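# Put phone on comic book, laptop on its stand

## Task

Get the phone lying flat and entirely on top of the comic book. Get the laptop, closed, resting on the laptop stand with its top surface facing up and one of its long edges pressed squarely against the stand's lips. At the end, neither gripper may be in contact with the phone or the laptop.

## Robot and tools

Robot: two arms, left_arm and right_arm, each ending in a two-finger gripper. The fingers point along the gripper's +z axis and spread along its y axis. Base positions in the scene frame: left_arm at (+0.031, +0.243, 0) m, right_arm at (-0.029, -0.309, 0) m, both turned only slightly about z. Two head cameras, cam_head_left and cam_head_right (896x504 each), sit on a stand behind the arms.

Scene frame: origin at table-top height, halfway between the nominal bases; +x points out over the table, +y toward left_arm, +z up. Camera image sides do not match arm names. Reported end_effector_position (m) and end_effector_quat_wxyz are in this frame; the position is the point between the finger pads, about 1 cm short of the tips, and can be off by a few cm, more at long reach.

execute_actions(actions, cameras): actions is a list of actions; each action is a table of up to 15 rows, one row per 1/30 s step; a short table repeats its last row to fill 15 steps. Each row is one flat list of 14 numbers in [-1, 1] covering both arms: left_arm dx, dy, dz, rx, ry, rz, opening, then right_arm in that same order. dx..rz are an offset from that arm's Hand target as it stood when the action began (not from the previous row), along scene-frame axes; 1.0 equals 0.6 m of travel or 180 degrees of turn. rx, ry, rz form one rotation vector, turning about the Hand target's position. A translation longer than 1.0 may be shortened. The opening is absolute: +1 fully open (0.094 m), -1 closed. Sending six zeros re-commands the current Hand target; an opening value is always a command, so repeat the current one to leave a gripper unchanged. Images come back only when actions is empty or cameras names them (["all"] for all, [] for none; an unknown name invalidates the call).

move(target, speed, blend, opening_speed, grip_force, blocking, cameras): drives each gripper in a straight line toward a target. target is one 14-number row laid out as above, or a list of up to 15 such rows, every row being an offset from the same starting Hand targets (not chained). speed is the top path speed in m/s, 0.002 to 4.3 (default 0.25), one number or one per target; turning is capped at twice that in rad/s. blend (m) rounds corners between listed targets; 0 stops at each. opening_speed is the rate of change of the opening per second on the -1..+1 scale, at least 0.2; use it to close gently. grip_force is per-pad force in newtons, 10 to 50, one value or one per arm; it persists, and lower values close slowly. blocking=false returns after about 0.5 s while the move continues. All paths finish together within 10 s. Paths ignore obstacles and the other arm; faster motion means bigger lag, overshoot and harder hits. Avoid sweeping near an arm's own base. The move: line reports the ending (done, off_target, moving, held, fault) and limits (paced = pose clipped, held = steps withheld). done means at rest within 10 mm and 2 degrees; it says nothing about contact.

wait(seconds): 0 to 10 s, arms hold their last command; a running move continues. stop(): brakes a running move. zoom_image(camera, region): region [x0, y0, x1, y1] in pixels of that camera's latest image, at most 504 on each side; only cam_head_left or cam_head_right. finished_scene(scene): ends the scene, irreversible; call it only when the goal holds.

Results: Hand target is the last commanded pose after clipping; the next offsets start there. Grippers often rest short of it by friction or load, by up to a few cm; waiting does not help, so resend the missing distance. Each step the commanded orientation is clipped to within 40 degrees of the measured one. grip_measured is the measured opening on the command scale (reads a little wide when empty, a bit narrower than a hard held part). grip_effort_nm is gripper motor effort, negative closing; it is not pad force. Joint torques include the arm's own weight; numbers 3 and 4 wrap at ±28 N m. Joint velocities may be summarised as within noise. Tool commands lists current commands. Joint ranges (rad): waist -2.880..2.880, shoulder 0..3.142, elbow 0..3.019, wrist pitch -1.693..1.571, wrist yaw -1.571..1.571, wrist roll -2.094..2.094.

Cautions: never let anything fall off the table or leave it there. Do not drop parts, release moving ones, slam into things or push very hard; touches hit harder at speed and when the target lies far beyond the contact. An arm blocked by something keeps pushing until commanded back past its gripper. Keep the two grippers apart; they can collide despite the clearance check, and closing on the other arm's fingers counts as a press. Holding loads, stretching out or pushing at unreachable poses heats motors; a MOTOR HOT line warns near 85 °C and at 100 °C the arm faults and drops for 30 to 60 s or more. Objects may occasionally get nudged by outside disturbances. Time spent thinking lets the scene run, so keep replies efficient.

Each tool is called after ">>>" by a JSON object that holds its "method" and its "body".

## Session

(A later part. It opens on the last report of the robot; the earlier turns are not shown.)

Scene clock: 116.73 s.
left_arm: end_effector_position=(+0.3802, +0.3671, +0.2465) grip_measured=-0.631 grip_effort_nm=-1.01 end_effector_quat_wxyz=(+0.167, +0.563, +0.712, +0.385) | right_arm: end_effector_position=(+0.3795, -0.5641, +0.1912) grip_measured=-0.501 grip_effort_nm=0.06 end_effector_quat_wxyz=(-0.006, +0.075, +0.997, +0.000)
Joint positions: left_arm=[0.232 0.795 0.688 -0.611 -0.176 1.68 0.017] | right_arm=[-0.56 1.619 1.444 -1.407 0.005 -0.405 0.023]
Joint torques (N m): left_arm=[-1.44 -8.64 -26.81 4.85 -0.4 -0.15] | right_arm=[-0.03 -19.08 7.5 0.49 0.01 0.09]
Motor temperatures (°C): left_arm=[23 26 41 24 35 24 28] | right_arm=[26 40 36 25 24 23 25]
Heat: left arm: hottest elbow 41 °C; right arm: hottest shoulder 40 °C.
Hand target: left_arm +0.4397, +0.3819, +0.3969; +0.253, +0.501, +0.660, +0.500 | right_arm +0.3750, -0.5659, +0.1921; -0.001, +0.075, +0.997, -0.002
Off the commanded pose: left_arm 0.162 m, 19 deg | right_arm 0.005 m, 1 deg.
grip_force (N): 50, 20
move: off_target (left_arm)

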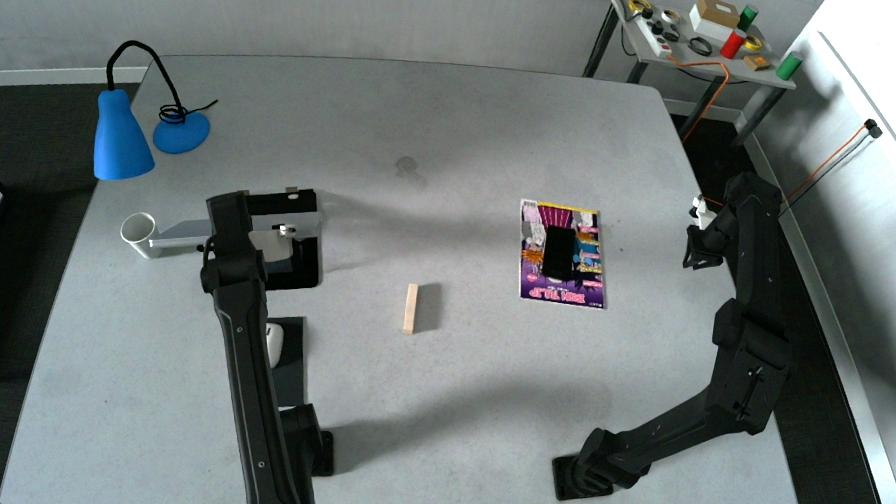

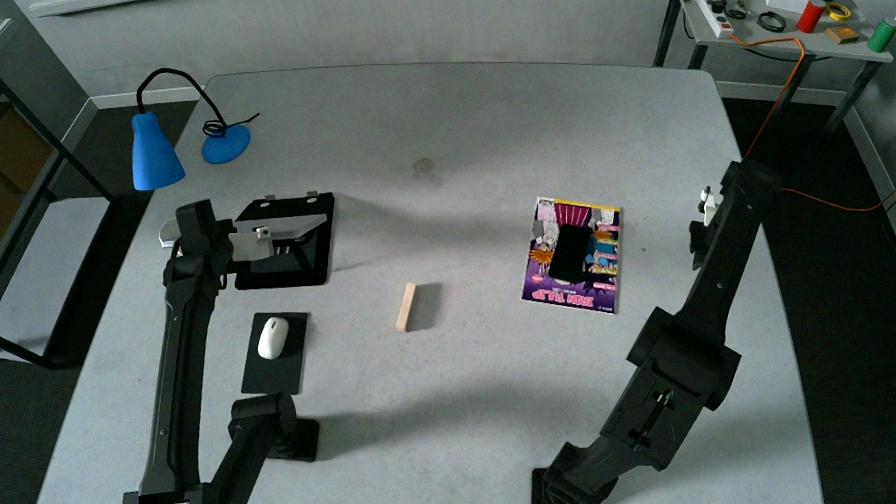

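>>> {"method": "move", "body": {"target": [[0.1,0.035,-0.11,0.022,-0.03,0,-1,0,0,0,0,0,0,-0.5]], "speed": 0.12, "cameras": ["all"]}}

>>> {"method": "zoom_image", "body": {"camera": "cam_head_left", "region": [130, 130, 370, 350]}}

>>> {"method": "zoom_image", "body": {"camera": "cam_head_right", "region": [130, 130, 370, 350]}}

Scene clock: 126.33 s.
left_arm: end_effector_position=(+0.4687, +0.3926, +0.2234) grip_measured=-0.631 grip_effort_nm=-1.01 end_effector_quat_wxyz=(+0.189, +0.558, +0.669, +0.452) | right_arm: end_effector_position=(+0.3795, -0.5641, +0.1912) grip_measured=-0.501 grip_effort_nm=0.06 end_effector_quat_wxyz=(-0.006, +0.075, +0.997, +0.000)
Joint positions: left_arm=[0.232 1.069 0.688 -0.177 -0.186 1.755 0.017] | right_arm=[-0.56 1.619 1.444 -1.407 0.005 -0.405 0.023]
Joint torques (N m): left_arm=[-1.03 -13.68 17.87 6.6 -0.01 -0.4] | right_arm=[0.03 -19.08 7.51 0.5 0 0.09]
Heat: left arm: hottest elbow 43 °C; right arm: hottest shoulder 40 °C.
Hand target: left_arm +0.4996, +0.4029, +0.3309; +0.266, +0.485, +0.630, +0.546 | right_arm +0.3750, -0.5659, +0.1921; -0.001, +0.075, +0.997, -0.002
Off the commanded pose: left_arm 0.112 m, 17 deg | right_arm 0.005 m, 1 deg.
grip_force (N): 50, 20
move: off_target (left_arm)

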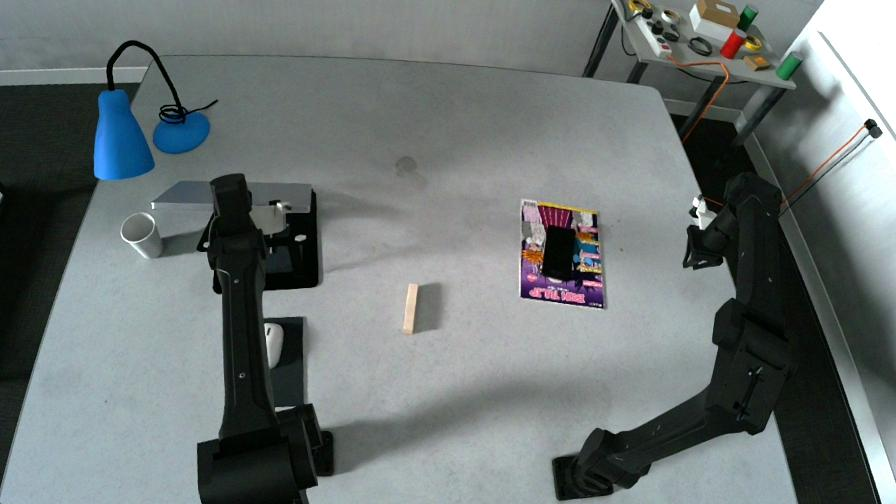

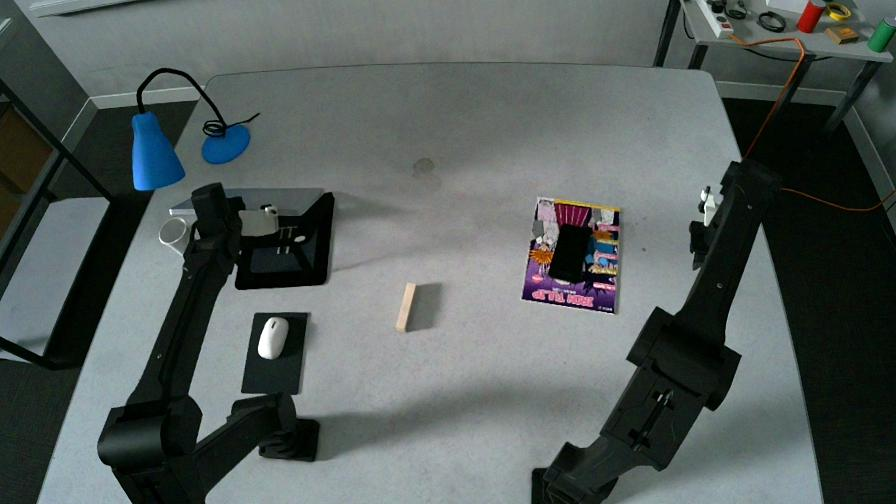

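Scaled by 2.100.

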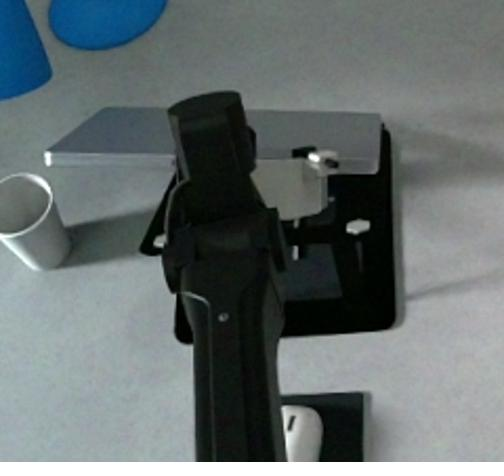

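Scaled by 2.100.

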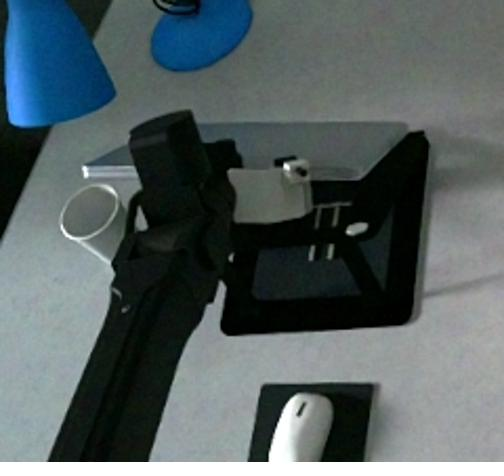

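>>> {"method": "move", "body": {"target": [[0.0,-0.058,-0.02,0,0,0.028,-1,0,0,0,0,0,0,-0.5],[0.02,-0.058,-0.1,0,0,0.028,-1,0,0,0,0,0,0,-0.5]], "speed": 0.09, "blend": [0.01,0], "cameras": ["all"]}}

>>> {"method": "zoom_image", "body": {"camera": "cam_head_left", "region": [130, 130, 370, 350]}}

>>> {"method": "zoom_image", "body": {"camera": "cam_head_right", "region": [130, 130, 370, 350]}}

Scene clock: 134.50 s.
left_arm: end_effector_position=(+0.4795, +0.3670, +0.1793) grip_measured=-0.631 grip_effort_nm=-1.00 end_effector_quat_wxyz=(+0.162, +0.529, +0.679, +0.482) | right_arm: end_effector_position=(+0.3795, -0.5641, +0.1912) grip_measured=-0.501 grip_effort_nm=0.06 end_effector_quat_wxyz=(-0.006, +0.075, +0.997, +0.000)
Joint positions: left_arm=[0.096 1.174 0.611 0.012 -0.4 1.674 0.017] | right_arm=[-0.56 1.619 1.444 -1.407 0.005 -0.405 0.023]
Joint torques (N m): left_arm=[-2.08 -14.15 15.75 6.06 -0.7 -0.31] | right_arm=[0.03 -19.08 7.5 0.49 0.01 0.09]
Heat: left arm: hottest elbow 44 °C; right arm: hottest shoulder 40 °C.
Hand target: left_arm +0.5116, +0.3681, +0.2709; +0.242, +0.457, +0.650, +0.557 | right_arm +0.3750, -0.5659, +0.1921; -0.001, +0.075, +0.997, -0.002
Off the commanded pose: left_arm 0.097 m, 15 deg | right_arm 0.005 m, 1 deg.
grip_force (N): 50, 20
move: off_target (left_arm)

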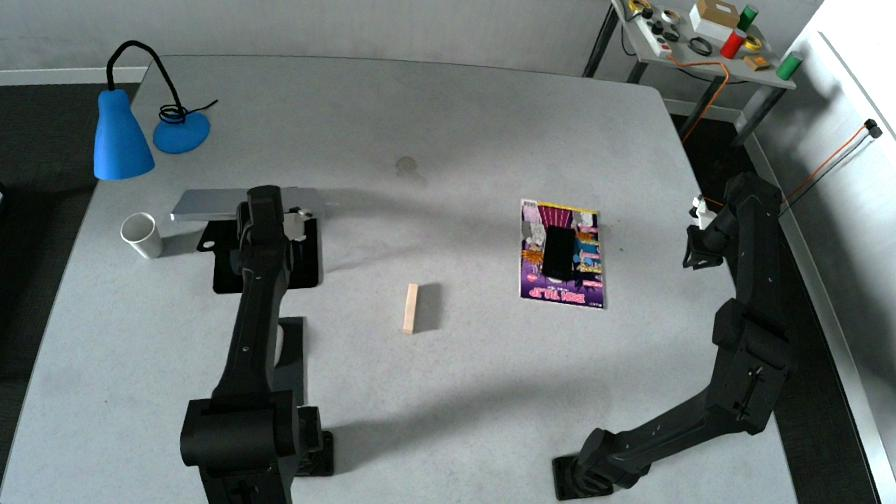

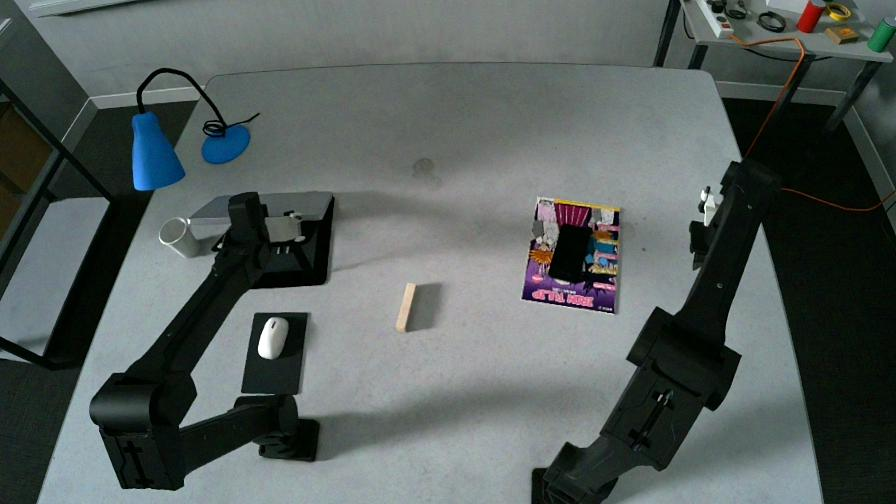

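Scaled by 2.100.

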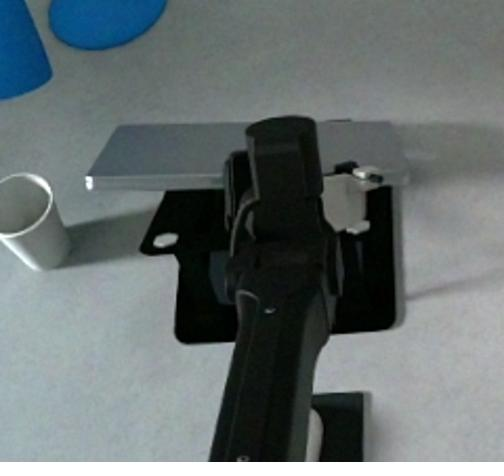

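Scaled by 2.100.

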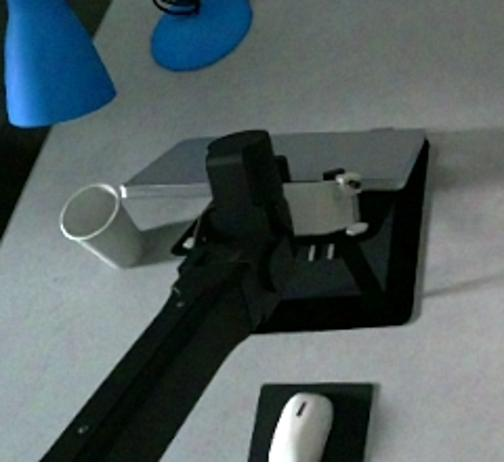

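>>> {"method": "move", "body": {"target": [[-0.01,0.0,-0.02,0,0.015,0.018,-1,0,0,0,0,0,0,-0.5],[-0.01,0.0,-0.08,0,0.015,0.018,-1,0,0,0,0,0,0,-0.5]], "speed": 0.07, "blend": [0.01,0], "cameras": ["all"]}}

>>> {"method": "zoom_image", "body": {"camera": "cam_head_left", "region": [130, 130, 370, 350]}}

>>> {"method": "zoom_image", "body": {"camera": "cam_head_right", "region": [130, 130, 370, 350]}}

Scene clock: 141.63 s.
left_arm: end_effector_position=(+0.4802, +0.3699, +0.1607) grip_measured=-0.631 grip_effort_nm=-1.01 end_effector_quat_wxyz=(+0.154, +0.496, +0.694, +0.499) | right_arm: end_effector_position=(+0.3795, -0.5641, +0.1912) grip_measured=-0.501 grip_effort_nm=0.06 end_effector_quat_wxyz=(-0.006, +0.075, +0.997, +0.000)
Joint positions: left_arm=[0.074 1.235 0.581 0.116 -0.482 1.622 0.017] | right_arm=[-0.56 1.619 1.444 -1.407 0.005 -0.405 0.023]
Joint torques (N m): left_arm=[-2.61 -13.22 13.42 5.27 -0.75 -0.04] | right_arm=[-0.15 -19.08 7.53 0.5 0.01 0.09]
Heat: left arm: hottest elbow 45 °C; right arm: hottest shoulder 40 °C.
Hand target: left_arm +0.5056, +0.3680, +0.2228; +0.210, +0.451, +0.668, +0.553 | right_arm +0.3750, -0.5659, +0.1921; -0.001, +0.075, +0.997, -0.002
Off the commanded pose: left_arm 0.067 m, 11 deg | right_arm 0.005 m, 1 deg.
grip_force (N): 50, 20
move: off_target (left_arm)

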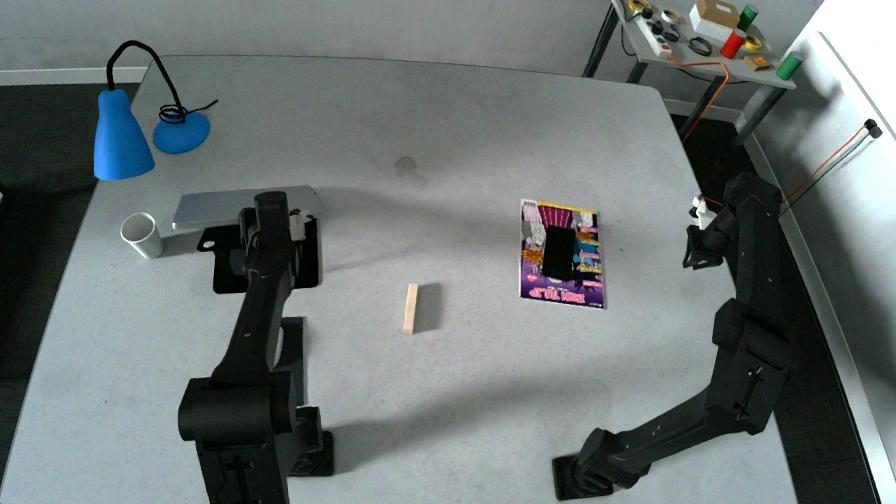

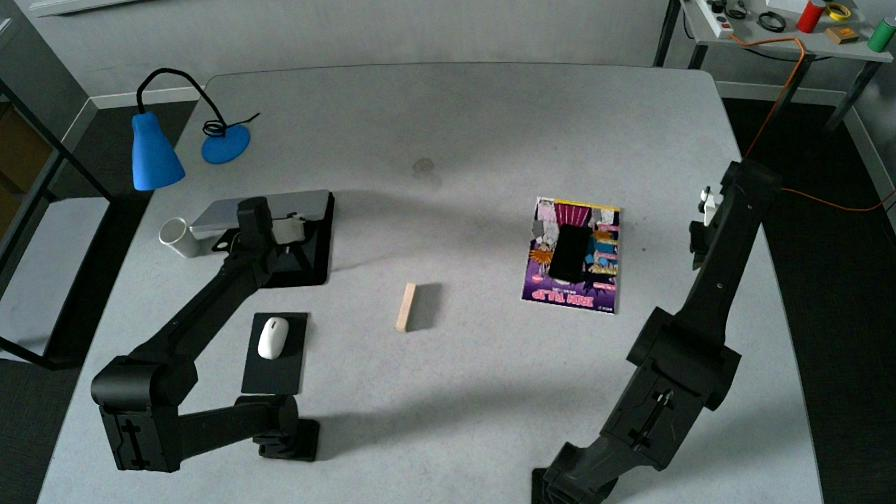

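Scaled by 2.100.

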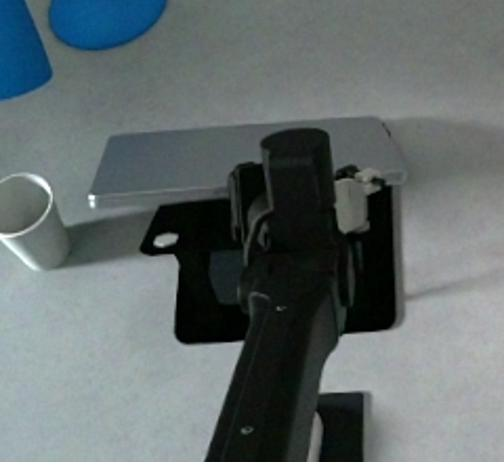

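Scaled by 2.100.

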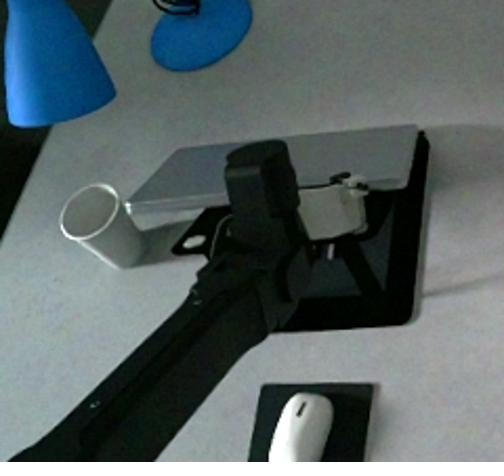

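>>> {"method": "move", "body": {"target": [[-0.02,0.0,0.03,0,0.03,0,-1,0,0,0,0,0,0,-0.5],[-0.02,0.0,0.02,0,0.06,0,-1,0,0,0,0,0,0,-0.5]], "speed": 0.07, "blend": [0.005,0], "cameras": ["all"]}}

>>> {"method": "zoom_image", "body": {"camera": "cam_head_left", "region": [150, 150, 350, 310]}}

>>> {"method": "zoom_image", "body": {"camera": "cam_head_right", "region": [150, 150, 350, 310]}}

Scene clock: 147.70 s.
left_arm: end_effector_position=(+0.4627, +0.3660, +0.1621) grip_measured=-0.633 grip_effort_nm=-1.01 end_effector_quat_wxyz=(+0.125, +0.508, +0.719, +0.458) | right_arm: end_effector_position=(+0.3795, -0.5641, +0.1912) grip_measured=-0.501 grip_effort_nm=0.06 end_effector_quat_wxyz=(-0.006, +0.075, +0.997, +0.000)
Joint positions: left_arm=[0.068 1.178 0.618 -0.111 -0.486 1.566 0.017] | right_arm=[-0.56 1.619 1.444 -1.407 0.005 -0.405 0.023]
Joint torques (N m): left_arm=[-2.61 -12.81 19.04 1.26 -1.14 0.65] | right_arm=[-0.03 -19.08 7.5 0.5 0 0.09]
Motor temperatures (°C): left_arm=[23 26 44 25 30 24 29] | right_arm=[26 40 36 25 24 23 25]
Heat: left arm: hottest elbow 44 °C; right arm: hottest shoulder 40 °C.
Hand target: left_arm +0.4936, +0.3680, +0.2349; +0.147, +0.501, +0.685, +0.508 | right_arm +0.3750, -0.5659, +0.1921; -0.001, +0.075, +0.997, -0.002
Off the commanded pose: left_arm 0.079 m, 7 deg | right_arm 0.005 m, 1 deg.
grip_force (N): 50, 20
move: off_target (left_arm)

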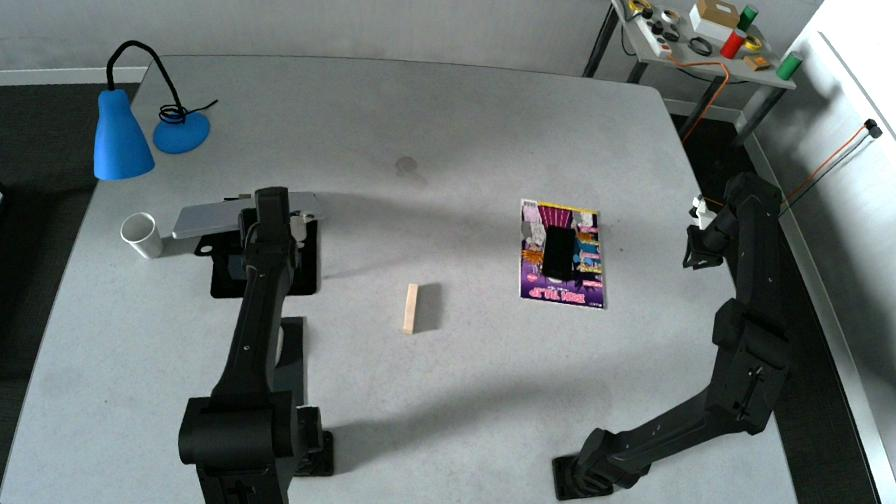

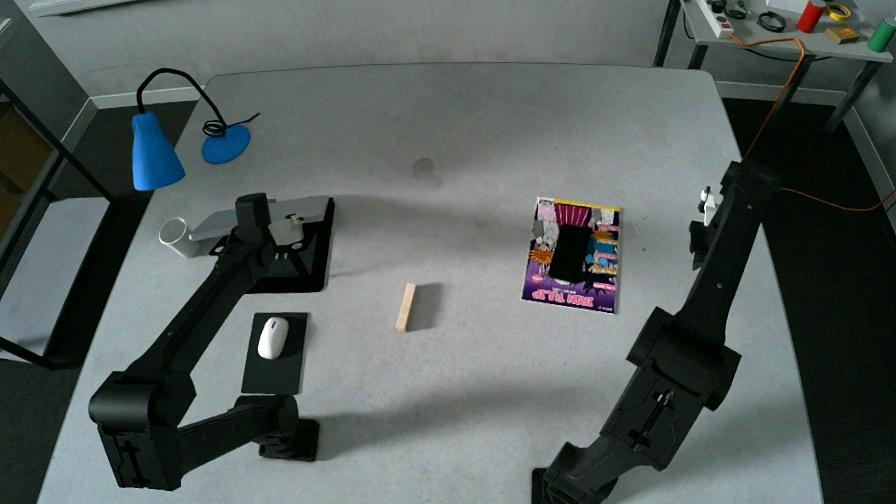

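Scaled by 2.520.

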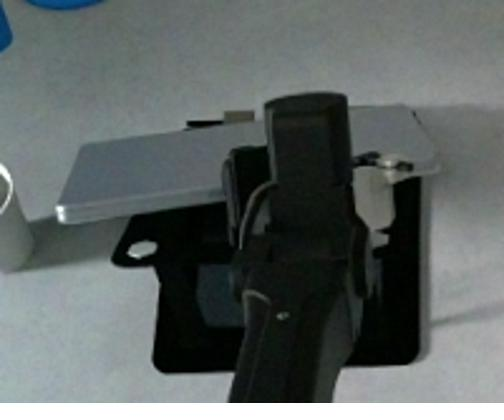

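Scaled by 2.520.

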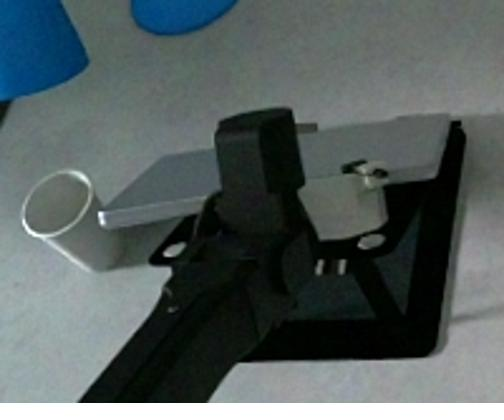

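>>> {"method": "move", "body": {"target": [0,0,0.025,0,0,-0.018,-1,0,0,0,0,0,0,-0.5], "speed": 0.08, "cameras": ["all"]}}

>>> {"method": "zoom_image", "body": {"camera": "cam_head_left", "region": [150, 150, 350, 350]}}

>>> {"method": "zoom_image", "body": {"camera": "cam_head_right", "region": [130, 130, 330, 330]}}

Scene clock: 160.73 s.
left_arm: end_effector_position=(+0.4589, +0.3621, +0.1655) grip_measured=-0.633 grip_effort_nm=-1.01 end_effector_quat_wxyz=(+0.128, +0.526, +0.711, +0.448) | right_arm: end_effector_position=(+0.3795, -0.5641, +0.1912) grip_measured=-0.501 grip_effort_nm=0.06 end_effector_quat_wxyz=(-0.006, +0.075, +0.997, +0.000)
Joint positions: left_arm=[0.074 1.15 0.618 -0.146 -0.448 1.594 0.017] | right_arm=[-0.56 1.619 1.444 -1.407 0.005 -0.405 0.023]
Joint torques (N m): left_arm=[-0.38 -12.86 20.15 1.61 -0.27 0.84] | right_arm=[-0.09 -19.02 7.5 0.49 0 0.08]
Heat: left arm: hottest elbow 47 °C; right arm: hottest shoulder 40 °C.
Hand target: left_arm +0.4936, +0.3681, +0.2499; +0.161, +0.520, +0.671, +0.503 | right_arm +0.3750, -0.5659, +0.1921; -0.001, +0.075, +0.997, -0.002
Off the commanded pose: left_arm 0.091 m, 9 deg | right_arm 0.005 m, 1 deg.
grip_force (N): 50, 20
move: off_target (left_arm)

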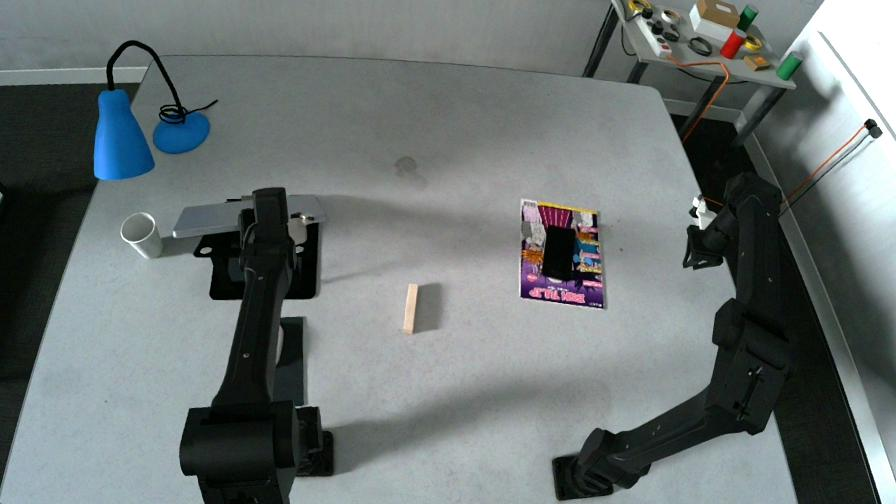

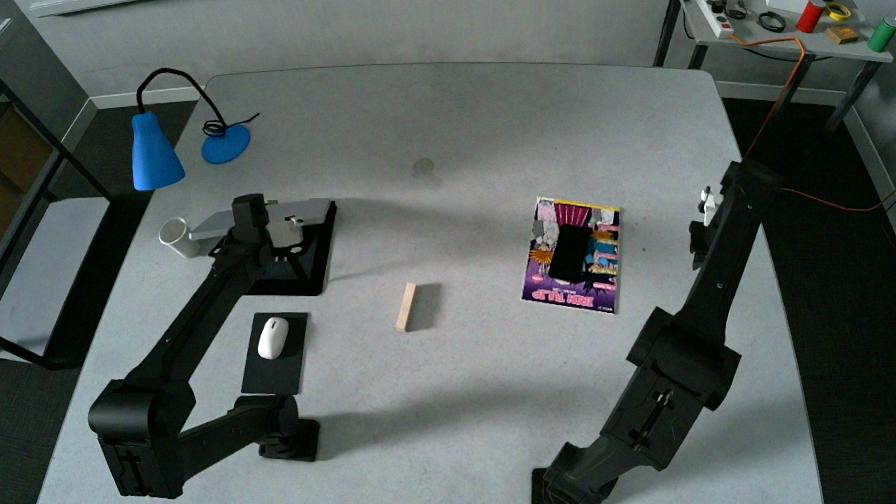

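Scaled by 2.520.

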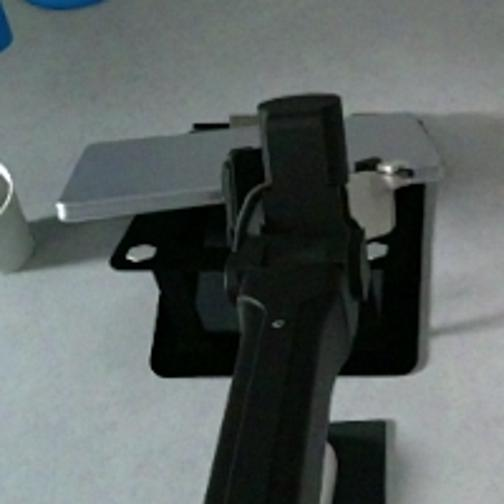

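Scaled by 2.520.

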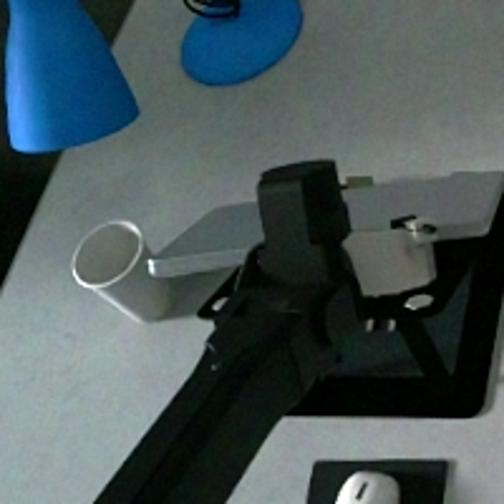

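>>> {"method": "move", "body": {"target": [-0.04,0,0.06,0,0,-0.045,-1,0,0,0,0,0,0,-0.5], "speed": 0.1, "cameras": ["all"]}}

>>> {"method": "zoom_image", "body": {"camera": "cam_head_left", "region": [150, 150, 350, 350]}}

>>> {"method": "zoom_image", "body": {"camera": "cam_head_right", "region": [150, 150, 350, 350]}}

Scene clock: 167.07 s.
left_arm: end_effector_position=(+0.4392, +0.3572, +0.1871) grip_measured=-0.633 grip_effort_nm=-1.00 end_effector_quat_wxyz=(+0.156, +0.589, +0.676, +0.415) | right_arm: end_effector_position=(+0.3795, -0.5641, +0.1912) grip_measured=-0.501 grip_effort_nm=0.06 end_effector_quat_wxyz=(-0.006, +0.075, +0.997, +0.000)
Joint positions: left_arm=[0.142 1.021 0.618 -0.276 -0.255 1.727 0.017] | right_arm=[-0.56 1.619 1.444 -1.407 0.005 -0.405 0.023]
Joint torques (N m): left_arm=[-1.14 -12.75 20.93 2.47 -0.21 0.57] | right_arm=[-0.03 -19.08 7.49 0.5 0 0.09]
Heat: left arm: hottest elbow 48 °C; right arm: hottest shoulder 40 °C.
Hand target: left_arm +0.4696, +0.3680, +0.2859; +0.196, +0.566, +0.632, +0.491 | right_arm +0.3750, -0.5659, +0.1921; -0.001, +0.075, +0.997, -0.002
Off the commanded pose: left_arm 0.104 m, 11 deg | right_arm 0.005 m, 1 deg.
grip_force (N): 50, 20
move: off_target (left_arm)

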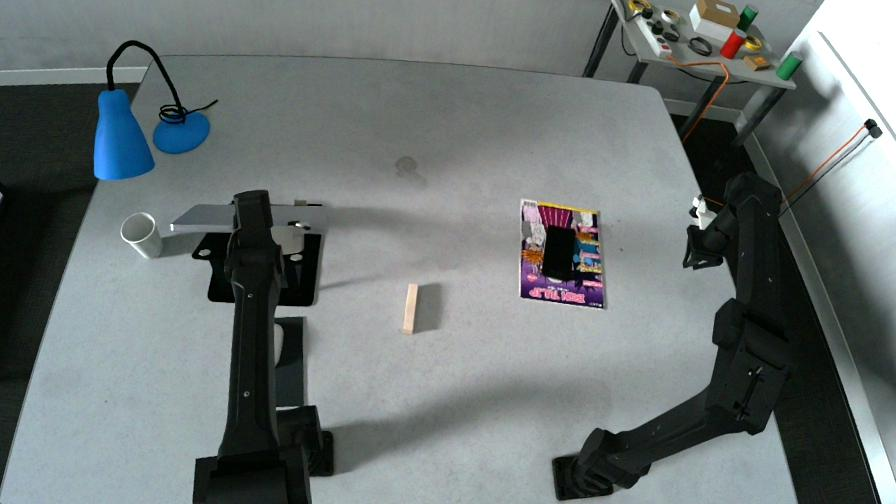

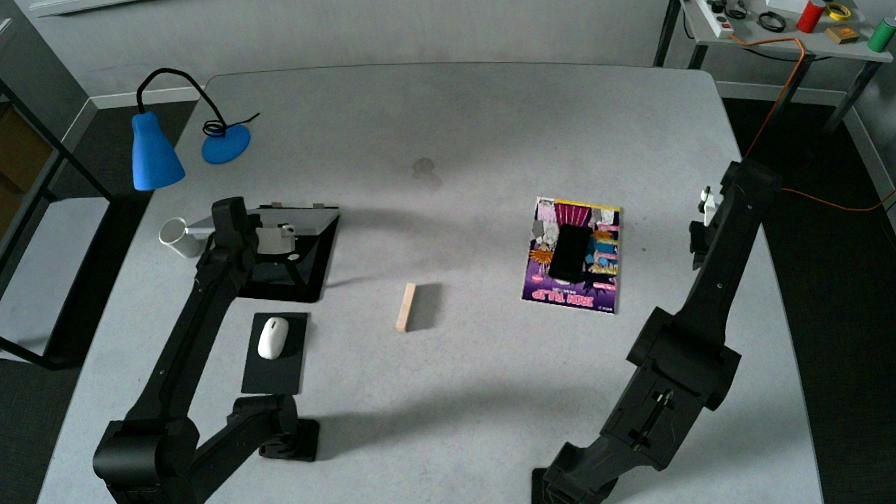

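Scaled by 2.520.

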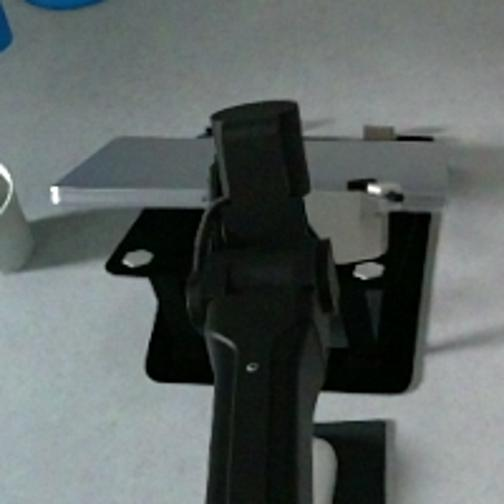

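Scaled by 2.520.

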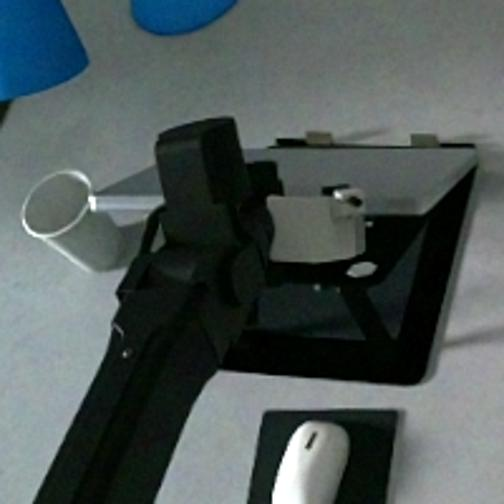

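>>> {"method": "move", "body": {"target": [0,-0.017,0.0,0,0,-0.027,-1,0,0,0,0,0,0,-0.5], "speed": 0.1, "cameras": ["all"]}}

>>> {"method": "zoom_image", "body": {"camera": "cam_head_left", "region": [150, 150, 350, 350]}}

>>> {"method": "zoom_image", "body": {"camera": "cam_head_right", "region": [150, 150, 350, 350]}}

Scene clock: 180.10 s.
left_arm: end_effector_position=(+0.4400, +0.3490, +0.1911) grip_measured=-0.634 grip_effort_nm=-1.01 end_effector_quat_wxyz=(+0.175, +0.617, +0.652, +0.405) | right_arm: end_effector_position=(+0.3795, -0.5641, +0.1912) grip_measured=-0.501 grip_effort_nm=0.06 end_effector_quat_wxyz=(-0.006, +0.075, +0.997, +0.000)
Joint positions: left_arm=[0.154 1.002 0.618 -0.285 -0.175 1.784 0.017] | right_arm=[-0.56 1.619 1.444 -1.407 0.005 -0.405 0.023]
Joint torques (N m): left_arm=[-0.73 -13.16 20.23 2.7 0.06 0.55] | right_arm=[-0.03 -19.08 7.5 0.5 0.01 0.08]
Motor temperatures (°C): left_arm=[23 26 51 24 29 24 29] | right_arm=[26 41 36 25 24 23 25]
Heat: left arm: hottest elbow 51 °C; right arm: hottest shoulder 41 °C.
Hand target: left_arm +0.4696, +0.3578, +0.2859; +0.217, +0.593, +0.608, +0.482 | right_arm +0.3750, -0.5659, +0.1921; -0.001, +0.075, +0.997, -0.002
Off the commanded pose: left_arm 0.100 m, 12 deg | right_arm 0.005 m, 1 deg.
grip_force (N): 50, 20
move: off_target (left_arm)

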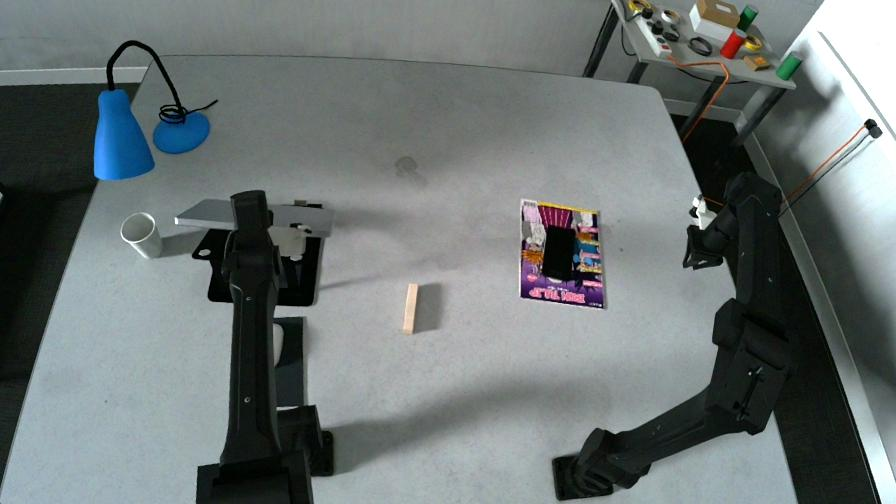

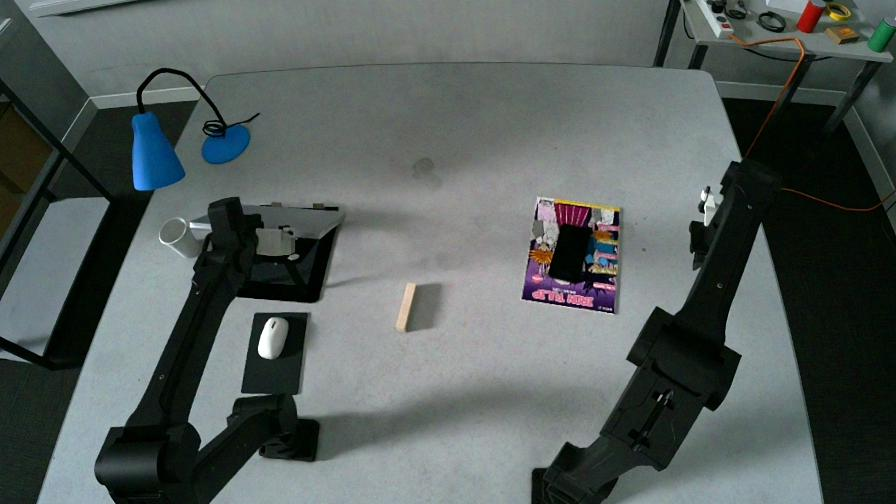

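Scaled by 2.520.

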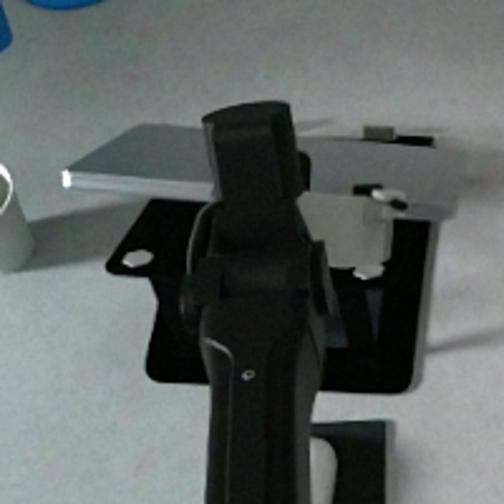

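Scaled by 2.520.

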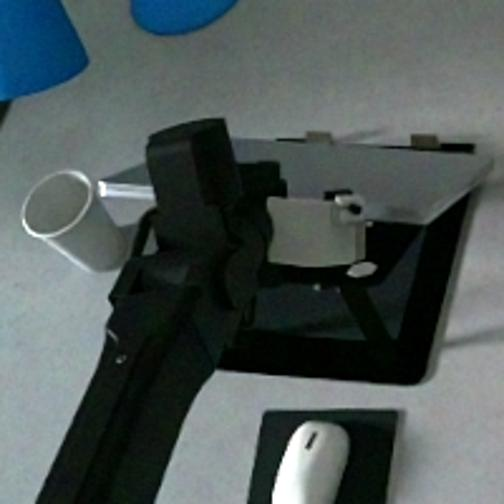

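>>> {"method": "move", "body": {"target": [0.015,0,-0.06,0,0,0.006,-1,0,0,0,0,0,0,-0.5], "speed": 0.06, "cameras": ["all"]}}

>>> {"method": "zoom_image", "body": {"camera": "cam_head_left", "region": [150, 150, 350, 350]}}

>>> {"method": "zoom_image", "body": {"camera": "cam_head_right", "region": [150, 150, 350, 350]}}

Scene clock: 186.03 s.
left_arm: end_effector_position=(+0.4524, +0.3523, +0.1858) grip_measured=-0.634 grip_effort_nm=-1.01 end_effector_quat_wxyz=(+0.177, +0.614, +0.647, +0.416) | right_arm: end_effector_position=(+0.3795, -0.5641, +0.1912) grip_measured=-0.501 grip_effort_nm=0.06 end_effector_quat_wxyz=(-0.006, +0.075, +0.997, +0.000)
Joint positions: left_arm=[0.154 1.048 0.618 -0.216 -0.181 1.793 0.017] | right_arm=[-0.56 1.619 1.444 -1.407 0.005 -0.405 0.023]
Joint torques (N m): left_arm=[-1.03 -11.05 15.43 4.55 -0.59 0.24] | right_arm=[-0.03 -18.96 7.5 0.49 0 0.08]
Heat: left arm: hottest elbow 51 °C; right arm: hottest shoulder 41 °C.
Hand target: left_arm +0.4786, +0.3578, +0.2499; +0.212, +0.587, +0.613, +0.484 | right_arm +0.3750, -0.5659, +0.1921; -0.001, +0.075, +0.997, -0.002
Off the commanded pose: left_arm 0.069 m, 10 deg | right_arm 0.005 m, 1 deg.
grip_force (N): 50, 20
move: off_target (left_arm)

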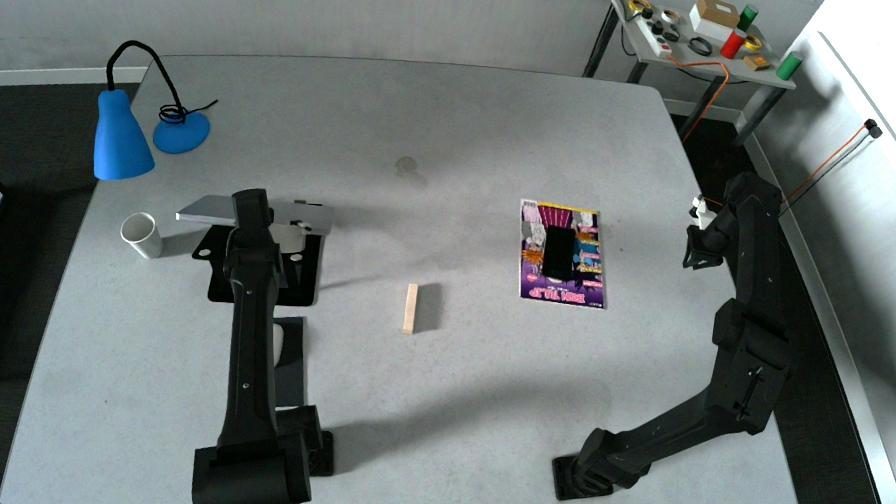

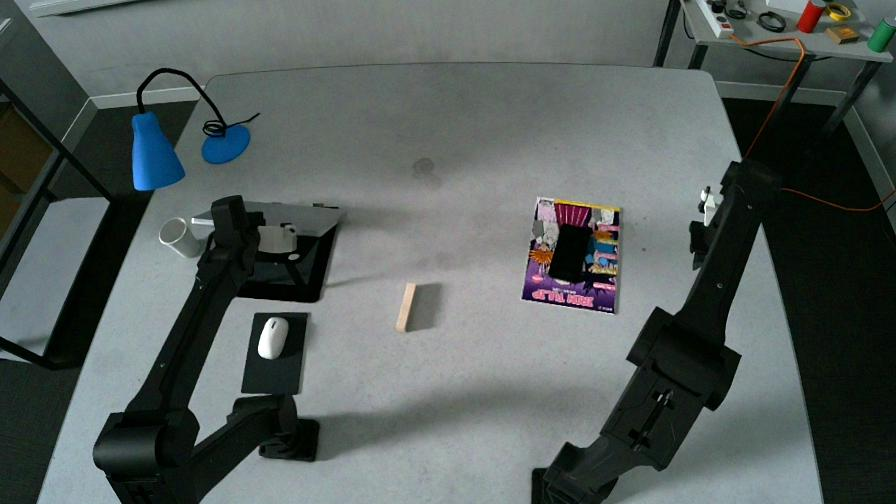

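Scaled by 2.520.

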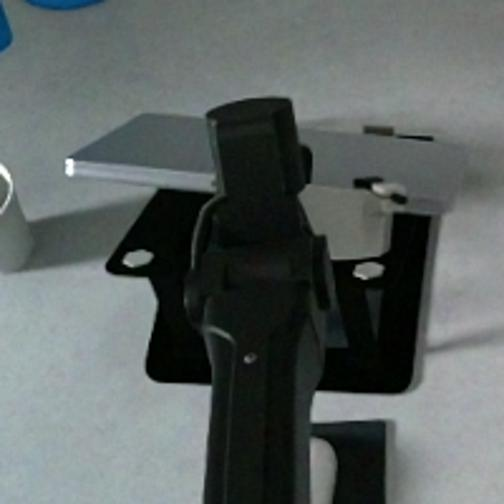

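Scaled by 2.520.

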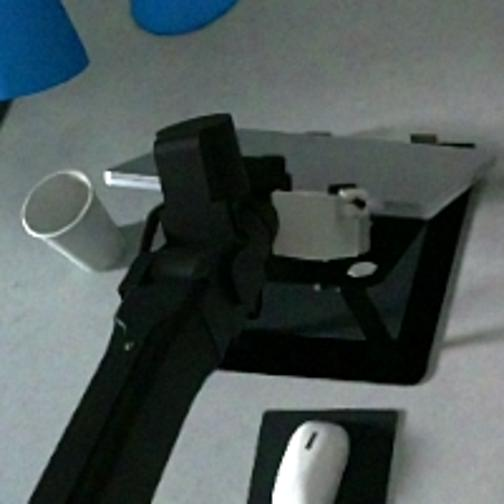

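>>> {"method": "move", "body": {"target": [-0.03,0,-0.05,0,0,0.02,-1,0,0,0,0,0,0,-0.5], "speed": 0.06, "cameras": ["all"]}}

>>> {"method": "zoom_image", "body": {"camera": "cam_head_left", "region": [150, 150, 350, 350]}}

>>> {"method": "zoom_image", "body": {"camera": "cam_head_right", "region": [150, 150, 350, 350]}}

Scene clock: 189.70 s.
left_arm: end_effector_position=(+0.4453, +0.3532, +0.1724) grip_measured=-0.634 grip_effort_nm=-1.01 end_effector_quat_wxyz=(+0.178, +0.584, +0.663, +0.434) | right_arm: end_effector_position=(+0.3795, -0.5641, +0.1912) grip_measured=-0.501 grip_effort_nm=0.06 end_effector_quat_wxyz=(-0.006, +0.075, +0.997, +0.000)
Joint positions: left_arm=[0.134 1.049 0.558 -0.125 -0.245 1.735 0.017] | right_arm=[-0.56 1.619 1.444 -1.407 0.005 -0.405 0.023]
Joint torques (N m): left_arm=[-2.2 -10.7 12.94 3.99 -1.05 0.43] | right_arm=[-0.09 -19.14 7.51 0.5 0 0.08]
Heat: left arm: hottest elbow 50 °C; right arm: hottest shoulder 41 °C.
Hand target: left_arm +0.4607, +0.3579, +0.2199; +0.197, +0.567, +0.632, +0.491 | right_arm +0.3750, -0.5659, +0.1921; -0.001, +0.075, +0.997, -0.002
Off the commanded pose: left_arm 0.050 m, 8 deg | right_arm 0.005 m, 1 deg.
grip_force (N): 50, 20
move: off_target (left_arm)

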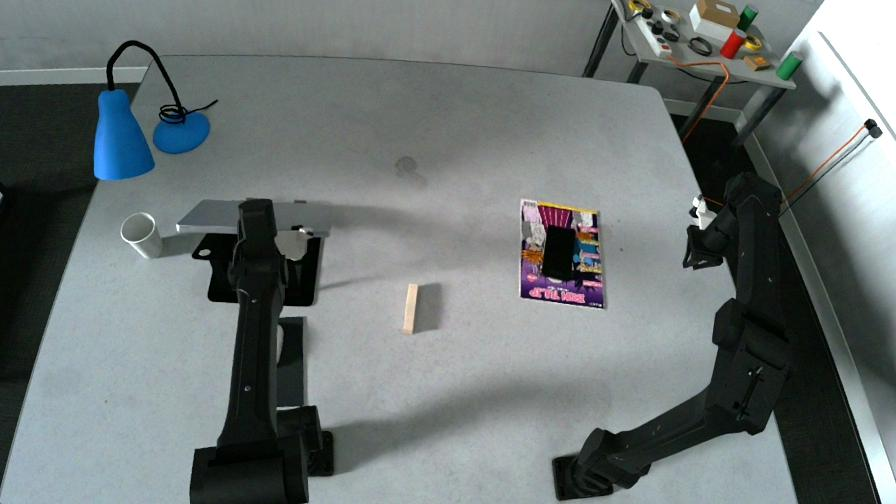

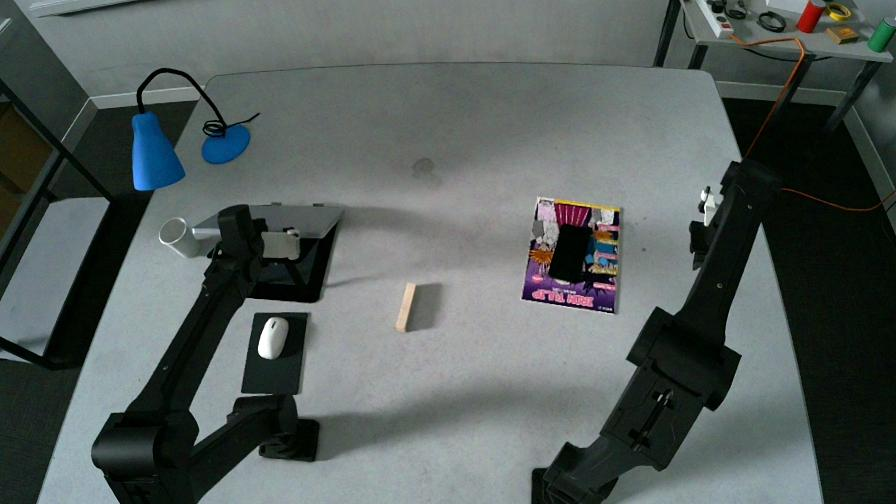

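Scaled by 2.520.

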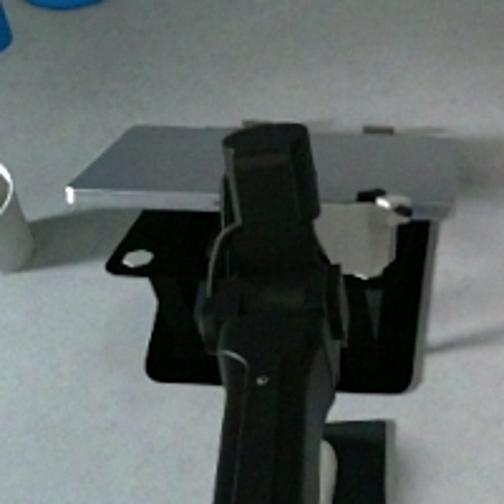

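Scaled by 2.520.

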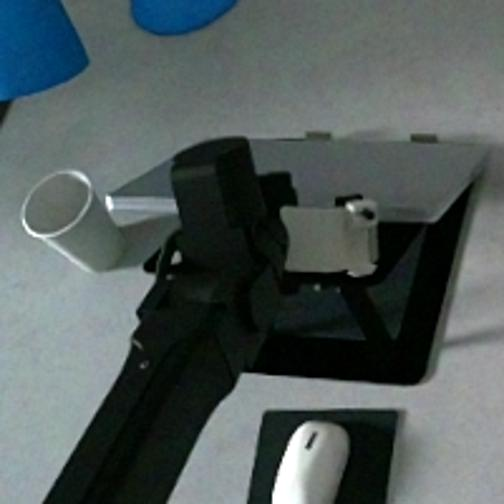

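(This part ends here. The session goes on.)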